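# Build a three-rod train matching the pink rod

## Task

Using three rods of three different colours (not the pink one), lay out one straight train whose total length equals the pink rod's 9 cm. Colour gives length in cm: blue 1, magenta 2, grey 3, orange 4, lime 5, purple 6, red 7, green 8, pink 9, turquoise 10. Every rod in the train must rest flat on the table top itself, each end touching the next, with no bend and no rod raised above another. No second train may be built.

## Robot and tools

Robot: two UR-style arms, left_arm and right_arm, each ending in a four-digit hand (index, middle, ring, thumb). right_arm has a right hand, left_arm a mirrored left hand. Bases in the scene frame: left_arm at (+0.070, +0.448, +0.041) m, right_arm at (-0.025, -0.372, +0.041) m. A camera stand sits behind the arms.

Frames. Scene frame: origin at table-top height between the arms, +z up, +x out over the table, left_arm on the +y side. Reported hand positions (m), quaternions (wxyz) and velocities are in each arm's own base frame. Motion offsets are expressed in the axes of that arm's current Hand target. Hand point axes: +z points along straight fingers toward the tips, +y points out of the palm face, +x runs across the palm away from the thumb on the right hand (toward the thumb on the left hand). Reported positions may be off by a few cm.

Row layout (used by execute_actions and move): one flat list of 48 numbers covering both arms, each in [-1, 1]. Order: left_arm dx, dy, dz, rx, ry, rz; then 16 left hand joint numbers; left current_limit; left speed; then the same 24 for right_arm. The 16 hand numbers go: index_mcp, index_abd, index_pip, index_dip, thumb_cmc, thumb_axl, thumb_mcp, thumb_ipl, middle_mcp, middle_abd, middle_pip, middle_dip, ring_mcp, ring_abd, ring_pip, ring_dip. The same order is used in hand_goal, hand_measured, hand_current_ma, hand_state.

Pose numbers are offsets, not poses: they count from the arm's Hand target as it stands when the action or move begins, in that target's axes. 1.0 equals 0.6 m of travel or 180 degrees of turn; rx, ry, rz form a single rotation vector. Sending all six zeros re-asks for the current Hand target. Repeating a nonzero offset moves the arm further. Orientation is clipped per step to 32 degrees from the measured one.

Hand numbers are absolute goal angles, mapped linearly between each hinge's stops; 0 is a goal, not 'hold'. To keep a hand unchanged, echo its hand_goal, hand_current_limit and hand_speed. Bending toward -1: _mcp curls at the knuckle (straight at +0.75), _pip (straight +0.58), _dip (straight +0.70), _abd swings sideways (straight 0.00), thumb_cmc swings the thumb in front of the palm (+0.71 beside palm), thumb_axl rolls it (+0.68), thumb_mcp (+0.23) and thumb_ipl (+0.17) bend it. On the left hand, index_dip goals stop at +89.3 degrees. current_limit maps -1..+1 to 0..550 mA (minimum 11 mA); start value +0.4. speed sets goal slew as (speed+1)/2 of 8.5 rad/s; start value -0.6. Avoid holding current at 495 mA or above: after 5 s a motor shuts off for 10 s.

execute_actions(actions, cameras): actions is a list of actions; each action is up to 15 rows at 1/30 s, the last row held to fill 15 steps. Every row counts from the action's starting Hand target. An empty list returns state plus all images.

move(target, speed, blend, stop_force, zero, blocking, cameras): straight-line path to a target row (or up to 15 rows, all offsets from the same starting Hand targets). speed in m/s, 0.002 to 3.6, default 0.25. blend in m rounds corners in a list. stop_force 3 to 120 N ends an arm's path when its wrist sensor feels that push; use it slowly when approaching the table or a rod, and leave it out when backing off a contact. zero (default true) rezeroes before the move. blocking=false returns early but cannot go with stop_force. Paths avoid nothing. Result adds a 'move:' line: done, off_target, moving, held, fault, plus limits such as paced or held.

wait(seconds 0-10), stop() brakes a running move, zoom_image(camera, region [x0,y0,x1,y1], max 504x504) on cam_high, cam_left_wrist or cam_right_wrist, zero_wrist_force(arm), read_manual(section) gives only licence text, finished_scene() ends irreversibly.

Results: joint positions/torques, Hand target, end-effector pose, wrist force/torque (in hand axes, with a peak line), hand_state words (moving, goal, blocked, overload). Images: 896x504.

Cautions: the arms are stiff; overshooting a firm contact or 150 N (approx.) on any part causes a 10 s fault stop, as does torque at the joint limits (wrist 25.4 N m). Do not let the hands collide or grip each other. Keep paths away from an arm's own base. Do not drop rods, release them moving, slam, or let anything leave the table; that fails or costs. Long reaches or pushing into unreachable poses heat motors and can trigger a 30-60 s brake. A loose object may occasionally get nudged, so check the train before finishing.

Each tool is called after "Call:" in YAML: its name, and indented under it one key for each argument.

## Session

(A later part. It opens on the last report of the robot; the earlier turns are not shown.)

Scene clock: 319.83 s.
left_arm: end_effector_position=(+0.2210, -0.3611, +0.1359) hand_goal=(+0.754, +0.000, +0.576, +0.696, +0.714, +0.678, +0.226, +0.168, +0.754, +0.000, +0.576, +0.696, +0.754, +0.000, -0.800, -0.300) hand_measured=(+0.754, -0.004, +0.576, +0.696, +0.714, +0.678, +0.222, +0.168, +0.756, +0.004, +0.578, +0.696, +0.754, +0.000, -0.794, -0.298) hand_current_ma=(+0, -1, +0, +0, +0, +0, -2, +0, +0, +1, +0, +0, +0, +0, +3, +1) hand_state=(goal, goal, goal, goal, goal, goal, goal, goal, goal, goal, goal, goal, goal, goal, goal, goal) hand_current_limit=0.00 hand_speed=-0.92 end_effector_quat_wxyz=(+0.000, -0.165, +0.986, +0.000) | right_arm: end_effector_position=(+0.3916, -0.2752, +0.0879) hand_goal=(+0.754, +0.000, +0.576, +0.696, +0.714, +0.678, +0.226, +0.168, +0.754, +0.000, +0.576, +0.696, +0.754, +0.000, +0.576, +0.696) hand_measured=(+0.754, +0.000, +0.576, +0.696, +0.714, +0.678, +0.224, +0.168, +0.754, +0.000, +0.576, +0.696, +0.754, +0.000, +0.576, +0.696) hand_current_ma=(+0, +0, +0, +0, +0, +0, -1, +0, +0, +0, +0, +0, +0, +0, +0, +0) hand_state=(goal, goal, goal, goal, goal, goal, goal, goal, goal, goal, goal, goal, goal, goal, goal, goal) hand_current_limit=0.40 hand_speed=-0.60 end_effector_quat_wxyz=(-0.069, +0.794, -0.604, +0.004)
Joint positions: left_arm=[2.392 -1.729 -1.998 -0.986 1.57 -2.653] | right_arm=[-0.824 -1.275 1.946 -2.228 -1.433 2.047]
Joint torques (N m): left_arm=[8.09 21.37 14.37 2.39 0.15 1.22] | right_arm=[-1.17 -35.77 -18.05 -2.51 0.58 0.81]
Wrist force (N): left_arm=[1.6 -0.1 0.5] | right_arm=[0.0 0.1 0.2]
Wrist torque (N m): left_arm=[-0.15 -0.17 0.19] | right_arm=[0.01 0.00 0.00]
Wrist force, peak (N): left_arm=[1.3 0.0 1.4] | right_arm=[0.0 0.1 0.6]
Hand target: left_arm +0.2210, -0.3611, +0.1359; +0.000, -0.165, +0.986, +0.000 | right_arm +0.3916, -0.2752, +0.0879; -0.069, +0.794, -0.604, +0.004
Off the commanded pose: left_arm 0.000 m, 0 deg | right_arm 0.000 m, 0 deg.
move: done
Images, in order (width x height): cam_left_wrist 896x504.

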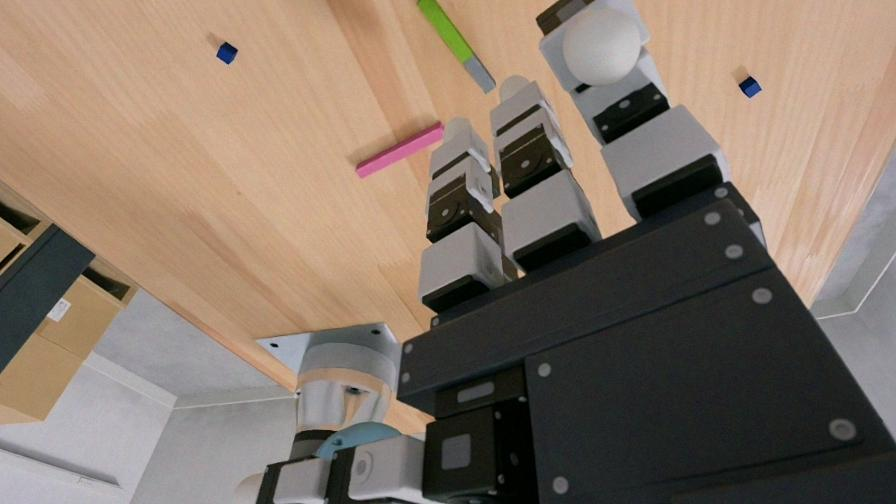

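Call:
move:
  target: [-0.2738,-0.2300,0,0,0,0, 0.754,0.0,0.576,0.696,0.714,0.678,0.226,0.168,0.754,0.0,0.576,0.696,0.754,0,-0.8,-0.3,0.0,-0.92, 0,0,0,0,0,0, 0.754,0,0.576,0.696,0.714,0.678,0.226,0.168,0.754,0,0.576,0.696,0.754,0,0.576,0.696,0.4,-0.6]
  speed: 0.25
  cameras: ["cam_left_wrist","cam_high"]

Call:
zoom_image:
  camera: "cam_left_wrist"
  region: [430, 30, 530, 130]

Call:
zoom_image:
  camera: "cam_high"
  region: [430, 360, 500, 430]

Scene clock: 328.90 s.
left_arm: end_effector_position=(+0.4212, -0.4379, +0.1357) hand_goal=(+0.754, +0.000, +0.576, +0.696, +0.714, +0.678, +0.226, +0.168, +0.754, +0.000, +0.576, +0.696, +0.754, +0.000, -0.800, -0.300) hand_measured=(+0.754, -0.002, +0.576, +0.696, +0.714, +0.678, +0.222, +0.168, +0.754, +0.002, +0.578, +0.696, +0.754, +0.000, -0.794, -0.298) hand_current_ma=(+0, -1, +0, +0, +0, +0, -2, +0, +0, +1, +0, +0, +0, +0, +3, +1) hand_state=(goal, goal, goal, goal, goal, goal, goal, goal, goal, goal, goal, goal, goal, goal, goal, goal) hand_current_limit=0.00 hand_speed=-0.92 end_effector_quat_wxyz=(-0.001, -0.165, +0.986, +0.000) | right_arm: end_effector_position=(+0.3916, -0.2752, +0.0879) hand_goal=(+0.754, +0.000, +0.576, +0.696, +0.714, +0.678, +0.226, +0.168, +0.754, +0.000, +0.576, +0.696, +0.754, +0.000, +0.576, +0.696) hand_measured=(+0.754, +0.000, +0.576, +0.696, +0.714, +0.678, +0.224, +0.168, +0.754, +0.000, +0.576, +0.696, +0.754, +0.000, +0.576, +0.696) hand_current_ma=(+0, +0, +0, +0, +0, +0, -1, +0, +0, +0, +0, +0, +0, +0, +0, +0) hand_state=(goal, goal, goal, goal, goal, goal, goal, goal, goal, goal, goal, goal, goal, goal, goal, goal) hand_current_limit=0.40 hand_speed=-0.60 end_effector_quat_wxyz=(-0.069, +0.794, -0.604, +0.004)
Joint positions: left_arm=[2.508 -2.124 -1.434 -1.155 1.57 -2.536] | right_arm=[-0.824 -1.275 1.946 -2.228 -1.433 2.047]
Joint torques (N m): left_arm=[-8.88 34.68 34.02 2.82 0.43 -0.95] | right_arm=[-0.24 -35.27 -18.46 -2.51 0.61 0.68]
Wrist force (N): left_arm=[1.5 0.5 0.2] | right_arm=[-0.1 0.2 0.1]
Wrist torque (N m): left_arm=[-0.07 -0.17 0.20] | right_arm=[0.03 0.01 -0.01]
Wrist force, peak (N): left_arm=[3.2 1.6 0.4] | right_arm=[-0.2 0.0 0.6]
Hand target: left_arm +0.4213, -0.4380, +0.1357; +0.000, -0.165, +0.986, +0.000 | right_arm +0.3916, -0.2752, +0.0879; -0.069, +0.794, -0.604, +0.004
Off the commanded pose: left_arm 0.000 m, 0 deg | right_arm 0.000 m, 0 deg.
move: done
Images, in order (width x height): cam_high 896x504, cam_left_wrist 896x504.

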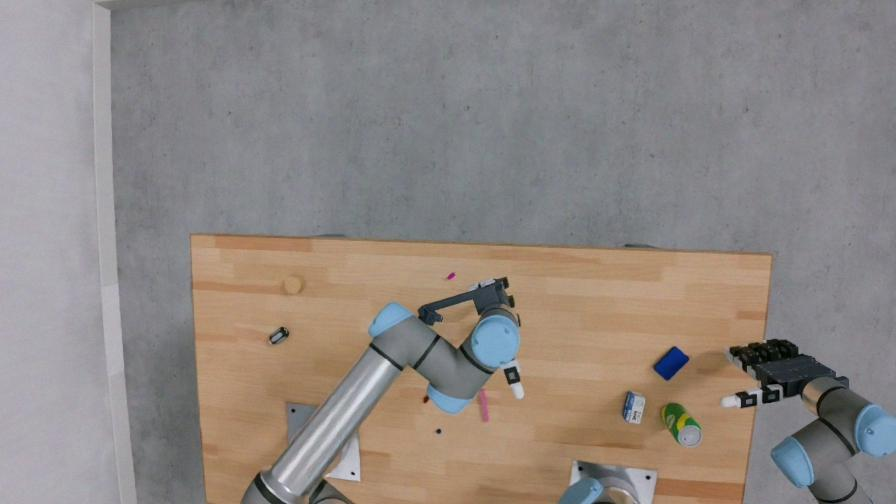

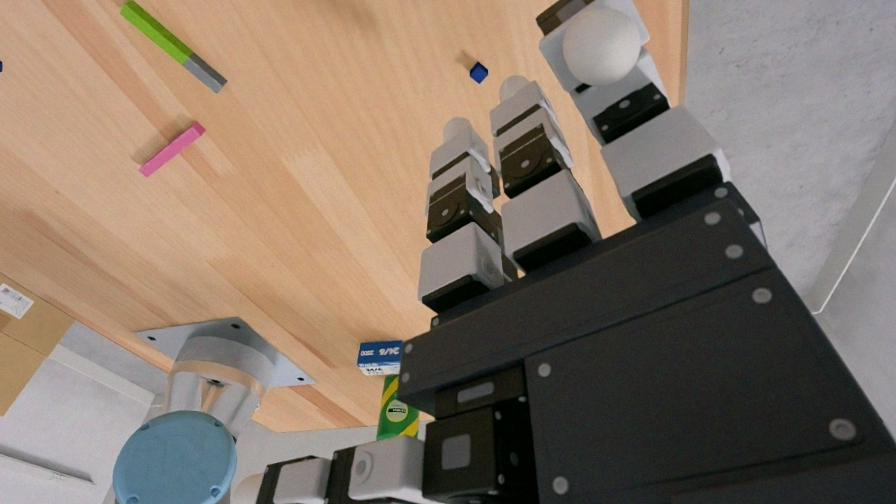

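Scaled by 5.040.

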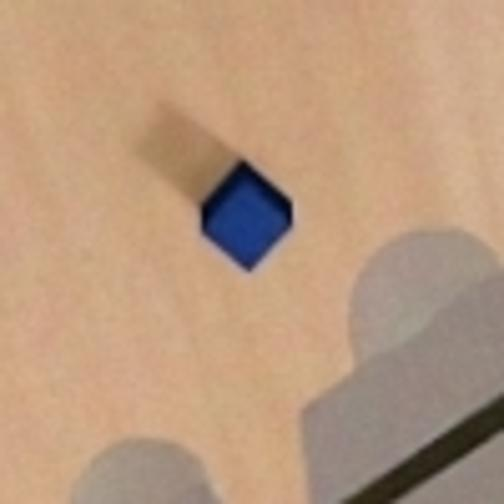

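Scaled by 7.200.

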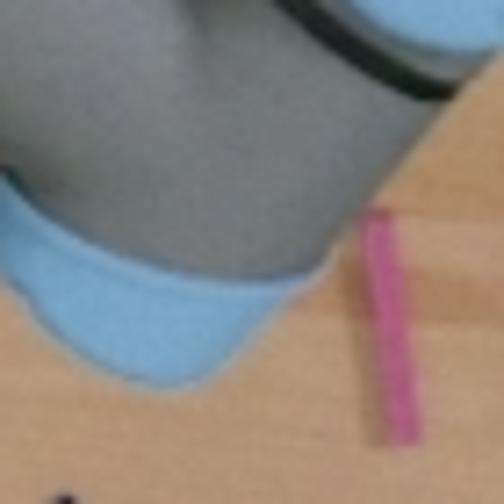

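Call:
move:
  target:
    - [0.0182,-0.0013,0.05,0,0,-0.0417, 0.754,0.0,0.576,0.696,0.714,0.678,0.226,0.168,0.754,0.0,0.576,0.696,0.754,0,-0.8,-0.3,0.0,-0.92, 0,0,0,0,0,0, 0.754,0,0.576,0.696,0.714,0.678,0.226,0.168,0.754,0,0.576,0.696,0.754,0,0.576,0.696,0.4,-0.6]
    - [0.0182,-0.0013,0.0833,0,0,-0.0417, 0.754,0.0,0.576,0.696,0.714,0.678,0.226,0.168,0.754,0.0,0.576,0.696,0.754,0,-0.8,-0.3,0.0,-0.92, 0,0,0,0,0,0, 0.754,0,0.576,0.696,0.714,0.678,0.226,0.168,0.754,0,0.576,0.696,0.754,0,0.576,0.696,0.4,-0.6]
  speed: [0.1,0.04]
  cameras: ["cam_left_wrist"]

Call:
zoom_image:
  camera: "cam_left_wrist"
  region: [430, 50, 530, 150]

Scene clock: 343.17 s.
left_arm: end_effector_position=(+0.4111, -0.4422, +0.0856) hand_goal=(+0.754, +0.000, +0.576, +0.696, +0.714, +0.678, +0.226, +0.168, +0.754, +0.000, +0.576, +0.696, +0.754, +0.000, -0.800, -0.300) hand_measured=(+0.754, -0.002, +0.576, +0.696, +0.714, +0.678, +0.222, +0.168, +0.754, +0.002, +0.578, +0.696, +0.754, +0.000, -0.794, -0.298) hand_current_ma=(+0, -1, +0, +0, +0, +0, -2, +0, +0, +1, +0, +0, +0, +0, +3, +1) hand_state=(goal, goal, goal, goal, goal, goal, goal, goal, goal, goal, goal, goal, goal, goal, goal, goal) hand_current_limit=0.00 hand_speed=-0.92 end_effector_quat_wxyz=(-0.001, -0.229, +0.973, +0.000) | right_arm: end_effector_position=(+0.3916, -0.2752, +0.0879) hand_goal=(+0.754, +0.000, +0.576, +0.696, +0.714, +0.678, +0.226, +0.168, +0.754, +0.000, +0.576, +0.696, +0.754, +0.000, +0.576, +0.696) hand_measured=(+0.754, +0.000, +0.576, +0.696, +0.714, +0.678, +0.224, +0.168, +0.754, +0.000, +0.576, +0.696, +0.754, +0.000, +0.576, +0.696) hand_current_ma=(+0, +0, +0, +0, +0, +0, -1, +0, +0, +0, +0, +0, +0, +0, +0, +0) hand_state=(goal, goal, goal, goal, goal, goal, goal, goal, goal, goal, goal, goal, goal, goal, goal, goal) hand_current_limit=0.40 hand_speed=-0.60 end_effector_quat_wxyz=(-0.069, +0.794, -0.604, +0.004)
Joint positions: left_arm=[2.511 -2.172 -1.497 -1.043 1.57 -2.665] | right_arm=[-0.824 -1.275 1.946 -2.228 -1.433 2.047]
Joint torques (N m): left_arm=[-5.52 47 33 0.94 0.38 -0.76] | right_arm=[-0.54 -35.38 -18.24 -2.53 0.62 0.99]
Wrist force (N): left_arm=[1.9 0.0 0.4] | right_arm=[-0.2 0.0 0.2]
Wrist torque (N m): left_arm=[-0.12 -0.22 0.22] | right_arm=[-0.01 0.03 -0.02]
Wrist force, peak (N): left_arm=[1.9 0.7 0.1] | right_arm=[0.3 0.3 0.5]
Hand target: left_arm +0.4111, -0.4423, +0.0858; +0.000, -0.229, +0.973, +0.000 | right_arm +0.3916, -0.2752, +0.0879; -0.069, +0.794, -0.604, +0.004
Off the commanded pose: left_arm 0.000 m, 0 deg | right_arm 0.000 m, 0 deg.
move: done
Images, in order (width x height): cam_left_wrist 896x504.

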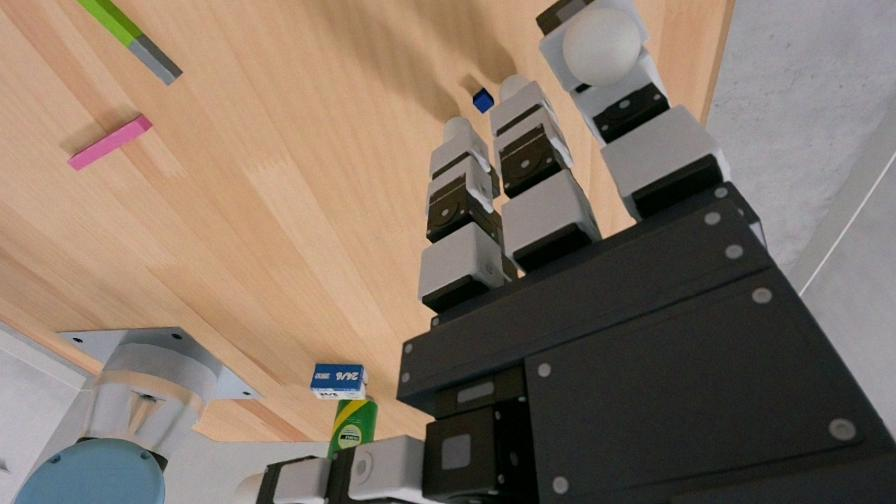

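Scaled by 5.040.

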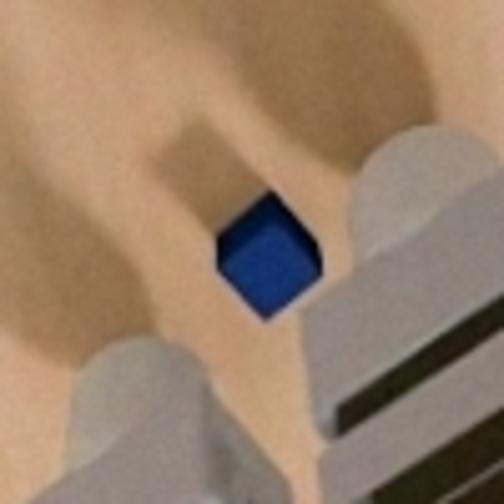

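Call:
move:
  target: [0,0,0,0,0,0, 0.754,-0.14,0.576,0.696,0.714,0.678,0.226,0.168,0.754,0.14,0.576,0.696,0.754,0,-0.8,-0.3,0.0,-0.92, 0,0,0,0,0,0, 0.754,0,0.576,0.696,0.714,0.678,0.226,0.168,0.754,0,0.576,0.696,0.754,0,0.576,0.696,0.4,-0.6]
  speed: 0.05
  cameras: ["cam_left_wrist"]

Call:
zoom_image:
  camera: "cam_left_wrist"
  region: [430, 50, 530, 150]

Call:
zoom_image:
  camera: "cam_left_wrist"
  region: [50, 0, 210, 180]

Scene clock: 349.60 s.
left_arm: end_effector_position=(+0.4111, -0.4423, +0.0858) hand_goal=(+0.754, -0.140, +0.576, +0.696, +0.714, +0.678, +0.226, +0.168, +0.754, +0.140, +0.576, +0.696, +0.754, +0.000, -0.800, -0.300) hand_measured=(+0.754, -0.094, +0.576, +0.696, +0.714, +0.678, +0.222, +0.168, +0.754, +0.094, +0.578, +0.696, +0.754, +0.000, -0.794, -0.298) hand_current_ma=(+0, +58, +0, +0, +0, +0, -2, +0, +0, -58, +0, +0, +0, +0, +3, +1) hand_state=(goal, blocked, goal, goal, goal, goal, goal, goal, goal, blocked, goal, goal, goal, goal, goal, goal) hand_current_limit=0.00 hand_speed=-0.92 end_effector_quat_wxyz=(+0.000, -0.229, +0.973, +0.000) | right_arm: end_effector_position=(+0.3916, -0.2752, +0.0879) hand_goal=(+0.754, +0.000, +0.576, +0.696, +0.714, +0.678, +0.226, +0.168, +0.754, +0.000, +0.576, +0.696, +0.754, +0.000, +0.576, +0.696) hand_measured=(+0.754, +0.000, +0.576, +0.696, +0.714, +0.678, +0.224, +0.168, +0.754, +0.000, +0.576, +0.696, +0.754, +0.000, +0.576, +0.696) hand_current_ma=(+0, +0, +0, +0, +0, +0, -1, +0, +0, +0, +0, +0, +0, +0, +0, +0) hand_state=(goal, goal, goal, goal, goal, goal, goal, goal, goal, goal, goal, goal, goal, goal, goal, goal) hand_current_limit=0.40 hand_speed=-0.60 end_effector_quat_wxyz=(-0.069, +0.794, -0.604, +0.004)
Joint positions: left_arm=[2.511 -2.172 -1.497 -1.044 1.57 -2.665] | right_arm=[-0.824 -1.275 1.946 -2.228 -1.433 2.047]
Joint torques (N m): left_arm=[-6.51 49.07 30.92 0.75 0.28 -0.83] | right_arm=[-0.09 -35.17 -18.19 -2.58 0.7 1.07]
Wrist force (N): left_arm=[1.5 -0.2 -0.1] | right_arm=[-0.1 0.0 0.4]
Wrist torque (N m): left_arm=[-0.07 -0.20 0.19] | right_arm=[-0.02 0.01 0.00]
Wrist force, peak (N): left_arm=[2.0 0.2 0.4] | right_arm=[-0.4 0.2 0.4]
Hand target: left_arm +0.4111, -0.4423, +0.0858; +0.000, -0.229, +0.973, +0.000 | right_arm +0.3916, -0.2752, +0.0879; -0.069, +0.794, -0.604, +0.004
Off the commanded pose: left_arm 0.000 m, 0 deg | right_arm 0.000 m, 0 deg.
move: done
Images, in order (width x height): cam_left_wrist 896x504.

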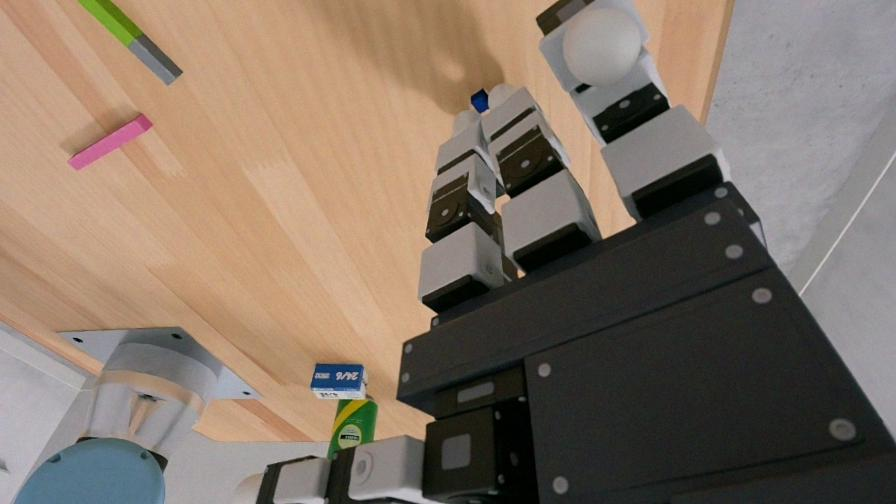

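Scaled by 5.040.

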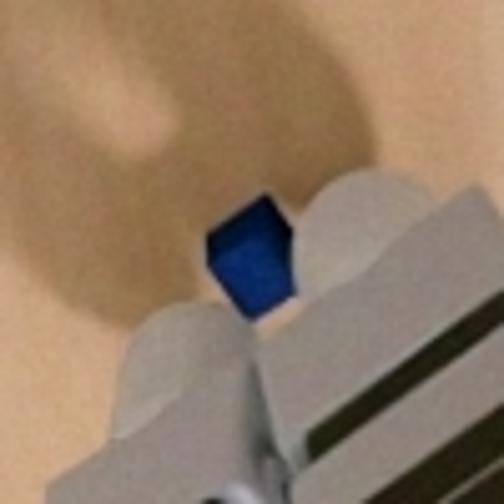

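Scaled by 2.800.

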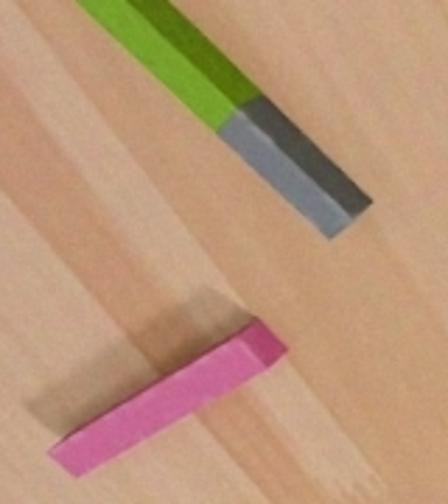

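Call:
move:
  target:
    - [0.2344,0.1791,0,0,0,0.0416, 0.754,-0.14,0.576,0.696,0.714,0.678,0.226,0.168,0.754,0.14,0.576,0.696,0.754,0,-0.8,-0.3,0.0,-0.92, 0,0,0,0,0,0, 0.754,0,0.576,0.696,0.714,0.678,0.226,0.168,0.754,0,0.576,0.696,0.754,0,0.576,0.696,0.4,-0.6]
    - [0.2294,0.2155,0,0,0,0.0416, 0.754,-0.14,0.576,0.696,0.714,0.678,0.226,0.168,0.754,0.14,0.576,0.696,0.754,0,-0.8,-0.3,0.0,-0.92, 0,0,0,0,0,0, 0.754,0,0.576,0.696,0.714,0.678,0.226,0.168,0.754,0,0.576,0.696,0.754,0,0.576,0.696,0.4,-0.6]
  speed: [0.1,0.05]
  cameras: ["cam_left_wrist"]

Call:
zoom_image:
  camera: "cam_left_wrist"
  region: [400, 20, 520, 140]

Scene clock: 370.23 s.
left_arm: end_effector_position=(+0.2303, -0.3880, +0.0859) hand_goal=(+0.754, -0.140, +0.576, +0.696, +0.714, +0.678, +0.226, +0.168, +0.754, +0.140, +0.576, +0.696, +0.754, +0.000, -0.800, -0.300) hand_measured=(+0.754, -0.094, +0.576, +0.696, +0.714, +0.678, +0.222, +0.168, +0.754, +0.094, +0.578, +0.696, +0.754, +0.000, -0.794, -0.298) hand_current_ma=(+0, +57, +0, +0, +0, +0, -2, +0, +0, -56, +0, +0, +0, +0, +3, +1) hand_state=(goal, blocked, goal, goal, goal, goal, goal, goal, goal, blocked, goal, goal, goal, goal, goal, goal) hand_current_limit=0.00 hand_speed=-0.92 end_effector_quat_wxyz=(+0.000, -0.165, +0.986, +0.000) end_effector_velocity=(+0.000, -0.002, +0.001) end_effector_angular_velocity=(-0.001, -0.001, +0.002) | right_arm: end_effector_position=(+0.3916, -0.2752, +0.0879) hand_goal=(+0.754, +0.000, +0.576, +0.696, +0.714, +0.678, +0.226, +0.168, +0.754, +0.000, +0.576, +0.696, +0.754, +0.000, +0.576, +0.696) hand_measured=(+0.754, +0.000, +0.576, +0.696, +0.714, +0.678, +0.224, +0.168, +0.754, +0.000, +0.576, +0.696, +0.754, +0.000, +0.576, +0.696) hand_current_ma=(+0, +0, +0, +0, +0, +0, -1, +0, +0, +0, +0, +0, +0, +0, +0, +0) hand_state=(goal, goal, goal, goal, goal, goal, goal, goal, goal, goal, goal, goal, goal, goal, goal, goal) hand_current_limit=0.40 hand_speed=-0.60 end_effector_quat_wxyz=(-0.069, +0.794, -0.604, +0.004)
Joint positions: left_arm=[2.366 -1.866 -1.979 -0.868 1.57 -2.678] | right_arm=[-0.824 -1.275 1.946 -2.228 -1.433 2.047]
Joint velocities: left_arm=[-0.002 -0.001 0.005 -0.003 0 -0.004] | right_arm=[within noise]
Joint torques (N m): left_arm=[-8.3 20.14 28.3 0.98 0.03 -0.68] | right_arm=[-1.18 -35.47 -17.47 -2.75 0.66 1.12]
Wrist force (N): left_arm=[1.4 -0.1 0.1] | right_arm=[-0.1 0.2 0.1]
Wrist torque (N m): left_arm=[-0.13 -0.14 0.17] | right_arm=[0.01 0.00 0.00]
Wrist force, peak (N): left_arm=[2.5 0.4 0.2] | right_arm=[-0.4 0.2 0.5]
Hand target: left_arm +0.2303, -0.3881, +0.0859; +0.000, -0.165, +0.986, +0.000 | right_arm +0.3916, -0.2752, +0.0879; -0.069, +0.794, -0.604, +0.004
Off the commanded pose: left_arm 0.000 m, 0 deg | right_arm 0.000 m, 0 deg.
move: done
Images, in order (width x height): cam_left_wrist 896x504.

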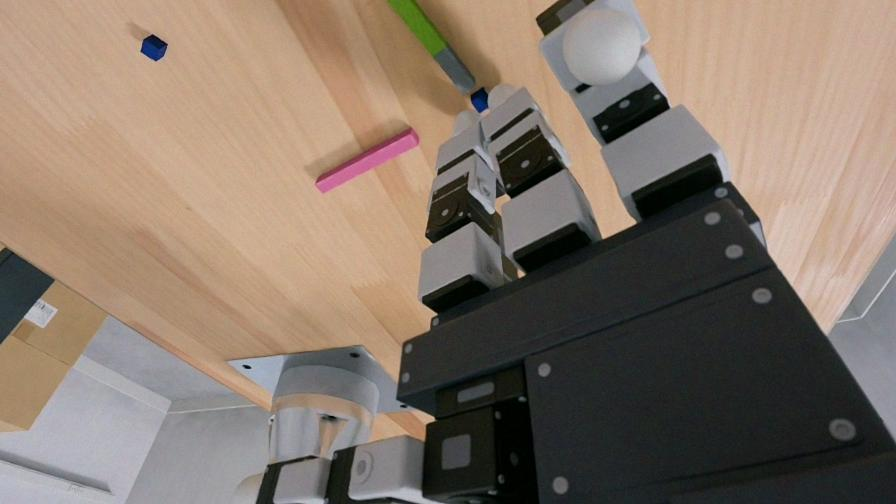

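Scaled by 4.200.

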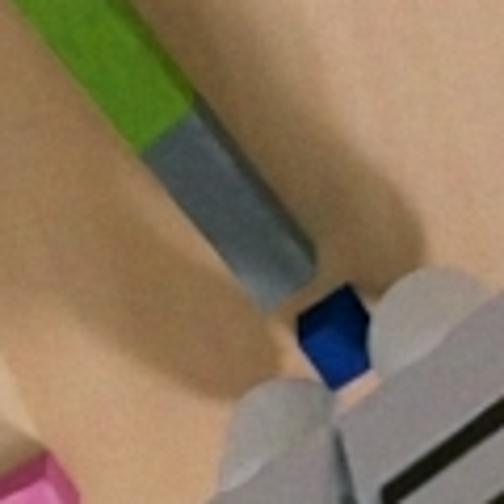

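Call:
move:
  target: [0.0010,0.0195,0,0,0,0, 0.754,-0.14,0.576,0.696,0.714,0.678,0.226,0.168,0.754,0.14,0.576,0.696,0.754,0,-0.8,-0.3,0.0,-0.92, 0,0,0,0,0,0, 0.754,0,0.576,0.696,0.714,0.678,0.226,0.168,0.754,0,0.576,0.696,0.754,0,0.576,0.696,0.4,-0.6]
  speed: 0.02
  cameras: ["cam_left_wrist"]

Call:
zoom_image:
  camera: "cam_left_wrist"
  region: [400, 0, 520, 140]

Scene clock: 376.53 s.
left_arm: end_effector_position=(+0.2258, -0.3771, +0.0859) hand_goal=(+0.754, -0.140, +0.576, +0.696, +0.714, +0.678, +0.226, +0.168, +0.754, +0.140, +0.576, +0.696, +0.754, +0.000, -0.800, -0.300) hand_measured=(+0.754, -0.094, +0.576, +0.696, +0.714, +0.678, +0.222, +0.168, +0.754, +0.094, +0.578, +0.696, +0.754, +0.000, -0.794, -0.298) hand_current_ma=(+0, +56, +0, +0, +0, +0, -2, +0, +0, -56, +0, +0, +0, +0, +3, +1) hand_state=(goal, blocked, goal, goal, goal, goal, goal, goal, goal, blocked, goal, goal, goal, goal, goal, goal) hand_current_limit=0.00 hand_speed=-0.92 end_effector_quat_wxyz=(+0.000, -0.165, +0.986, +0.000) end_effector_velocity=(+0.002, -0.002, +0.001) end_effector_angular_velocity=(-0.003, -0.003, -0.001) | right_arm: end_effector_position=(+0.3916, -0.2752, +0.0879) hand_goal=(+0.754, +0.000, +0.576, +0.696, +0.714, +0.678, +0.226, +0.168, +0.754, +0.000, +0.576, +0.696, +0.754, +0.000, +0.576, +0.696) hand_measured=(+0.754, +0.000, +0.576, +0.696, +0.714, +0.678, +0.224, +0.168, +0.754, +0.000, +0.576, +0.696, +0.754, +0.000, +0.576, +0.696) hand_current_ma=(+0, +0, +0, +0, +0, +0, -1, +0, +0, +0, +0, +0, +0, +0, +0, +0) hand_state=(goal, goal, goal, goal, goal, goal, goal, goal, goal, goal, goal, goal, goal, goal, goal, goal) hand_current_limit=0.40 hand_speed=-0.60 end_effector_quat_wxyz=(-0.069, +0.794, -0.604, +0.004)
Joint positions: left_arm=[2.375 -1.842 -2.012 -0.859 1.57 -2.669] | right_arm=[-0.824 -1.275 1.946 -2.228 -1.433 2.047]
Joint velocities: left_arm=[0 -0.001 0.005 0 0 0.001] | right_arm=[within noise]
Joint torques (N m): left_arm=[-0.7 20.74 30.25 2.15 -0.17 -0.04] | right_arm=[0.21 -35.55 -17.96 -2.75 0.52 1.35]
Wrist force (N): left_arm=[1.8 -0.1 0.3] | right_arm=[0.2 0.1 0.0]
Wrist torque (N m): left_arm=[-0.13 -0.19 0.20] | right_arm=[0.03 -0.02 0.01]
Wrist force, peak (N): left_arm=[1.8 -0.1 0.3] | right_arm=[-0.2 0.2 0.4]
Hand target: left_arm +0.2259, -0.3772, +0.0859; +0.000, -0.165, +0.986, +0.000 | right_arm +0.3916, -0.2752, +0.0879; -0.069, +0.794, -0.604, +0.004
Off the commanded pose: left_arm 0.000 m, 0 deg | right_arm 0.000 m, 0 deg.
move: done
Images, in order (width x height): cam_left_wrist 896x504.

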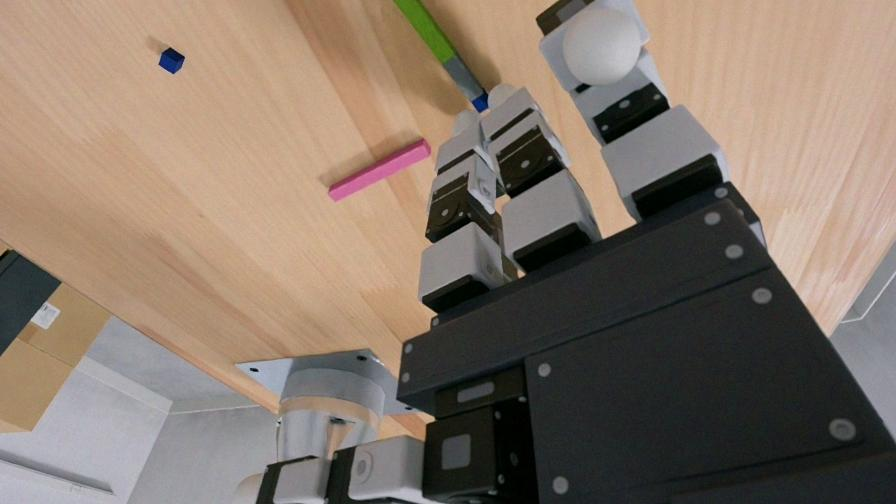

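Scaled by 3.600.

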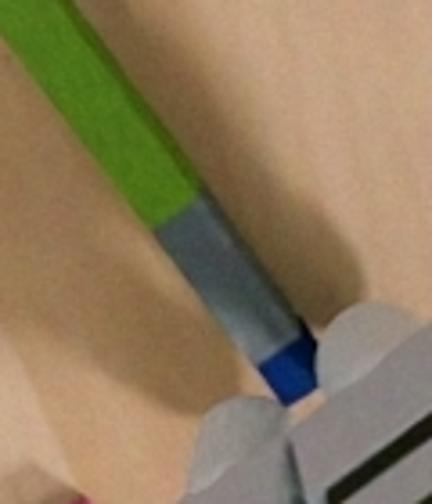

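Call:
move:
  target:
    - [0,0,0,0,0,0, 0.754,0.0,0.576,0.696,0.714,0.678,0.226,0.168,0.754,0.0,0.576,0.696,0.754,0,-0.8,-0.3,0.0,-0.92, 0,0,0,0,0,0, 0.754,0,0.576,0.696,0.714,0.678,0.226,0.168,0.754,0,0.576,0.696,0.754,0,0.576,0.696,0.4,-0.6]
    - [0,-0.03,-0.0833,0,0,0, 0.754,0.0,0.576,0.696,0.714,0.678,0.226,0.168,0.754,0.0,0.576,0.696,0.754,0,-0.8,-0.3,0.0,-0.92, 0,0,0,0,0,0, 0.754,0,0.576,0.696,0.714,0.678,0.226,0.168,0.754,0,0.576,0.696,0.754,0,0.576,0.696,0.4,-0.6]
  speed: 0.1
  cameras: ["cam_left_wrist"]

Call:
zoom_image:
  camera: "cam_left_wrist"
  region: [360, 0, 500, 120]

Scene clock: 382.37 s.
left_arm: end_effector_position=(+0.2317, -0.3943, +0.1359) hand_goal=(+0.754, +0.000, +0.576, +0.696, +0.714, +0.678, +0.226, +0.168, +0.754, +0.000, +0.576, +0.696, +0.754, +0.000, -0.800, -0.300) hand_measured=(+0.754, -0.004, +0.576, +0.696, +0.714, +0.678, +0.222, +0.168, +0.754, +0.004, +0.578, +0.696, +0.754, +0.000, -0.794, -0.298) hand_current_ma=(+0, -1, +0, +0, +0, +0, -2, +0, +0, +1, +0, +0, +0, +0, +3, +1) hand_state=(goal, goal, goal, goal, goal, goal, goal, goal, goal, goal, goal, goal, goal, goal, goal, goal) hand_current_limit=0.00 hand_speed=-0.92 end_effector_quat_wxyz=(+0.000, -0.165, +0.986, +0.000) | right_arm: end_effector_position=(+0.3916, -0.2752, +0.0879) hand_goal=(+0.754, +0.000, +0.576, +0.696, +0.714, +0.678, +0.226, +0.168, +0.754, +0.000, +0.576, +0.696, +0.754, +0.000, +0.576, +0.696) hand_measured=(+0.754, +0.000, +0.576, +0.696, +0.714, +0.678, +0.224, +0.168, +0.754, +0.000, +0.576, +0.696, +0.754, +0.000, +0.576, +0.696) hand_current_ma=(+0, +0, +0, +0, +0, +0, -1, +0, +0, +0, +0, +0, +0, +0, +0, +0) hand_state=(goal, goal, goal, goal, goal, goal, goal, goal, goal, goal, goal, goal, goal, goal, goal, goal) hand_current_limit=0.40 hand_speed=-0.60 end_effector_quat_wxyz=(-0.069, +0.794, -0.604, +0.004)
Joint positions: left_arm=[2.36 -1.804 -1.905 -1.005 1.57 -2.685] | right_arm=[-0.824 -1.275 1.946 -2.228 -1.433 2.047]
Joint torques (N m): left_arm=[9.38 19.98 17.75 2.51 -0.56 1.01] | right_arm=[-1.2 -35.65 -17.51 -2.77 0.62 1.32]
Wrist force (N): left_arm=[1.5 -0.2 0.3] | right_arm=[-0.1 0.0 0.2]
Wrist torque (N m): left_arm=[-0.14 -0.16 0.33] | right_arm=[-0.02 0.01 -0.02]
Wrist force, peak (N): left_arm=[1.5 0.1 1.4] | right_arm=[-0.1 0.2 0.5]
Hand target: left_arm +0.2318, -0.3942, +0.1359; +0.000, -0.165, +0.986, +0.000 | right_arm +0.3916, -0.2752, +0.0879; -0.069, +0.794, -0.604, +0.004
Off the commanded pose: left_arm 0.000 m, 0 deg | right_arm 0.000 m, 0 deg.
move: done
Images, in order (width x height): cam_left_wrist 896x504.

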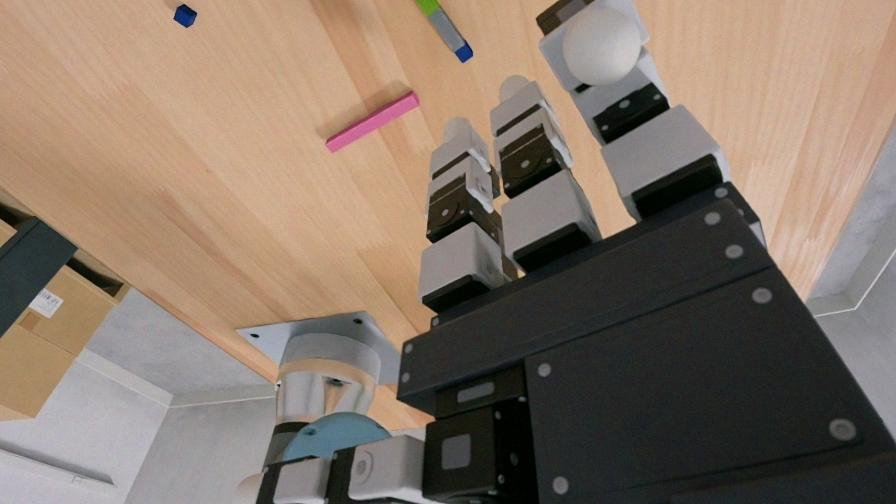

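Scaled by 3.600.

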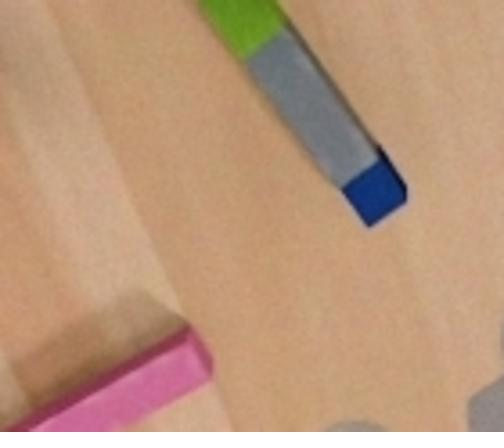

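Call:
zoom_image:
  camera: "cam_left_wrist"
  region: [430, 10, 490, 70]

Scaled by 8.400.

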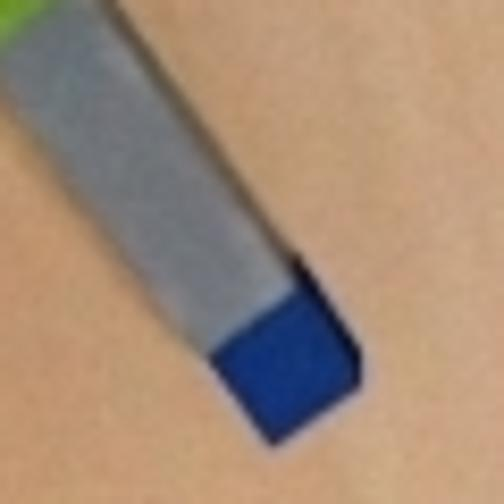

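Call:
move:
  target: [-0.1833,0,0,0,0,0, 0.754,0.0,0.576,0.696,0.714,0.678,0.226,0.168,0.754,0.0,0.576,0.696,0.754,0,-0.8,-0.3,0.0,-0.92, 0,0,0,0,0,0, 0.754,0,0.576,0.696,0.714,0.678,0.226,0.168,0.754,0,0.576,0.696,0.754,0,0.576,0.696,0.4,-0.6]
  speed: 0.25
  cameras: ["cam_left_wrist","cam_high"]

Call:
zoom_image:
  camera: "cam_left_wrist"
  region: [260, 40, 400, 180]

Call:
zoom_image:
  camera: "cam_high"
  region: [430, 350, 510, 430]

Scene clock: 397.10 s.
left_arm: end_effector_position=(+0.3357, -0.3584, +0.1358) hand_goal=(+0.754, +0.000, +0.576, +0.696, +0.714, +0.678, +0.226, +0.168, +0.754, +0.000, +0.576, +0.696, +0.754, +0.000, -0.800, -0.300) hand_measured=(+0.754, -0.002, +0.576, +0.696, +0.714, +0.678, +0.222, +0.168, +0.754, +0.002, +0.578, +0.696, +0.754, +0.000, -0.794, -0.298) hand_current_ma=(+0, -1, +0, +0, +0, +0, -2, +0, +0, +1, +0, +0, +0, +0, +3, +1) hand_state=(goal, goal, goal, goal, goal, goal, goal, goal, goal, goal, goal, goal, goal, goal, goal, goal) hand_current_limit=0.00 hand_speed=-0.92 end_effector_quat_wxyz=(-0.001, -0.165, +0.986, +0.000) | right_arm: end_effector_position=(+0.3916, -0.2752, +0.0879) hand_goal=(+0.754, +0.000, +0.576, +0.696, +0.714, +0.678, +0.226, +0.168, +0.754, +0.000, +0.576, +0.696, +0.754, +0.000, +0.576, +0.696) hand_measured=(+0.754, +0.000, +0.576, +0.696, +0.714, +0.678, +0.224, +0.168, +0.754, +0.000, +0.576, +0.696, +0.754, +0.000, +0.576, +0.696) hand_current_ma=(+0, +0, +0, +0, +0, +0, -1, +0, +0, +0, +0, +0, +0, +0, +0, +0) hand_state=(goal, goal, goal, goal, goal, goal, goal, goal, goal, goal, goal, goal, goal, goal, goal, goal) hand_current_limit=0.40 hand_speed=-0.60 end_effector_quat_wxyz=(-0.069, +0.794, -0.604, +0.004)
Joint positions: left_arm=[2.532 -1.875 -1.81 -1.029 1.57 -2.512] | right_arm=[-0.824 -1.275 1.946 -2.228 -1.433 2.047]
Joint torques (N m): left_arm=[6.34 34.71 17.41 3.59 -1.28 0.73] | right_arm=[-0.51 -36.23 -18.17 -2.85 0.72 1.49]
Wrist force (N): left_arm=[1.3 0.0 0.3] | right_arm=[-0.1 0.3 0.4]
Wrist torque (N m): left_arm=[-0.12 -0.15 0.29] | right_arm=[0.01 0.01 -0.01]
Wrist force, peak (N): left_arm=[3.4 -0.1 0.2] | right_arm=[-0.2 0.2 0.5]
Hand target: left_arm +0.3358, -0.3584, +0.1358; +0.000, -0.165, +0.986, +0.000 | right_arm +0.3916, -0.2752, +0.0879; -0.069, +0.794, -0.604, +0.004
Off the commanded pose: left_arm 0.000 m, 0 deg | right_arm 0.000 m, 0 deg.
move: done
Images, in order (width x height): cam_high 896x504, cam_left_wrist 896x504.

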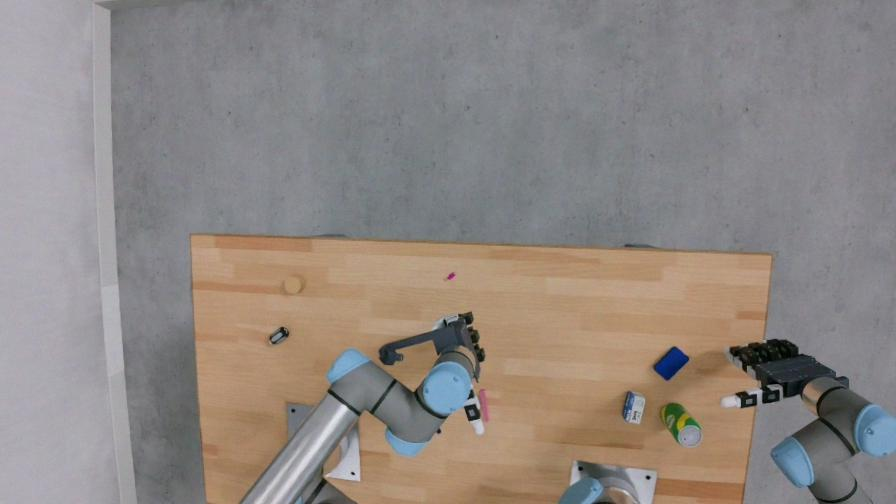

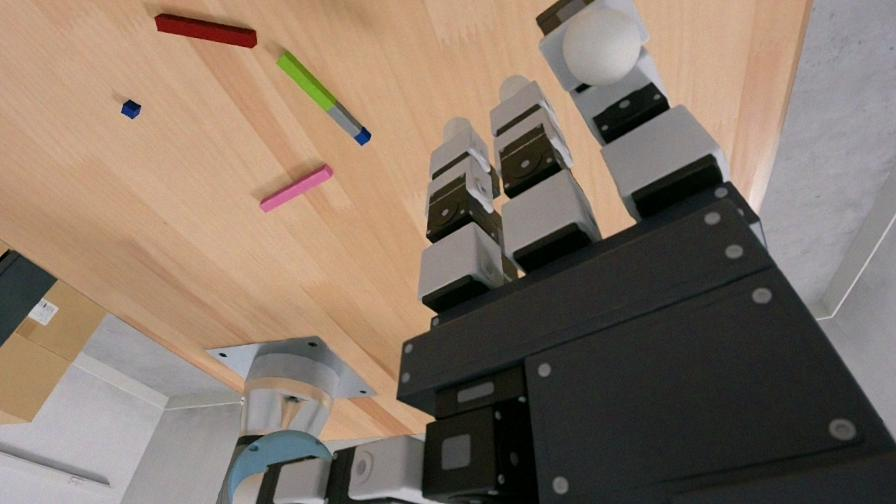

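Scaled by 3.600.

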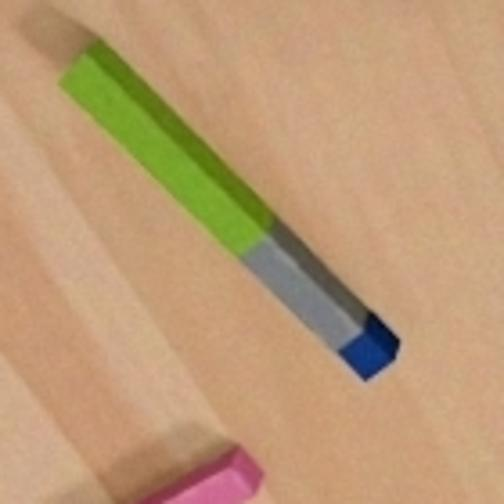

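Scaled by 6.300.

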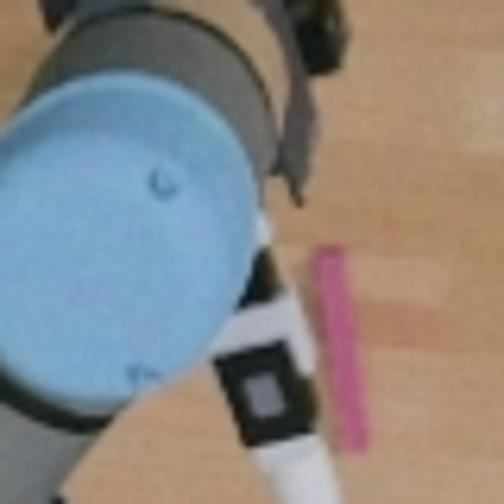

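Call:
zoom_image:
  camera: "cam_left_wrist"
  region: [310, 80, 380, 150]

Call:
zoom_image:
  camera: "cam_left_wrist"
  region: [270, 40, 340, 110]

Scaled by 7.200.

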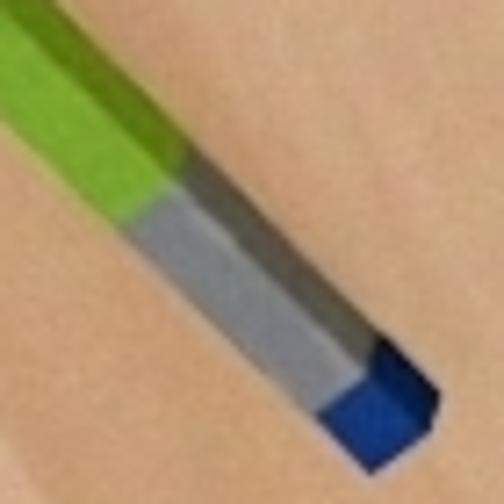

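Scaled by 7.200.

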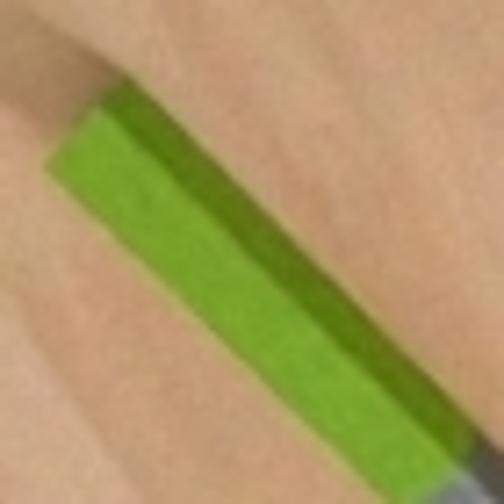

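Call:
finished_scene:

The scene is finished: the task was done.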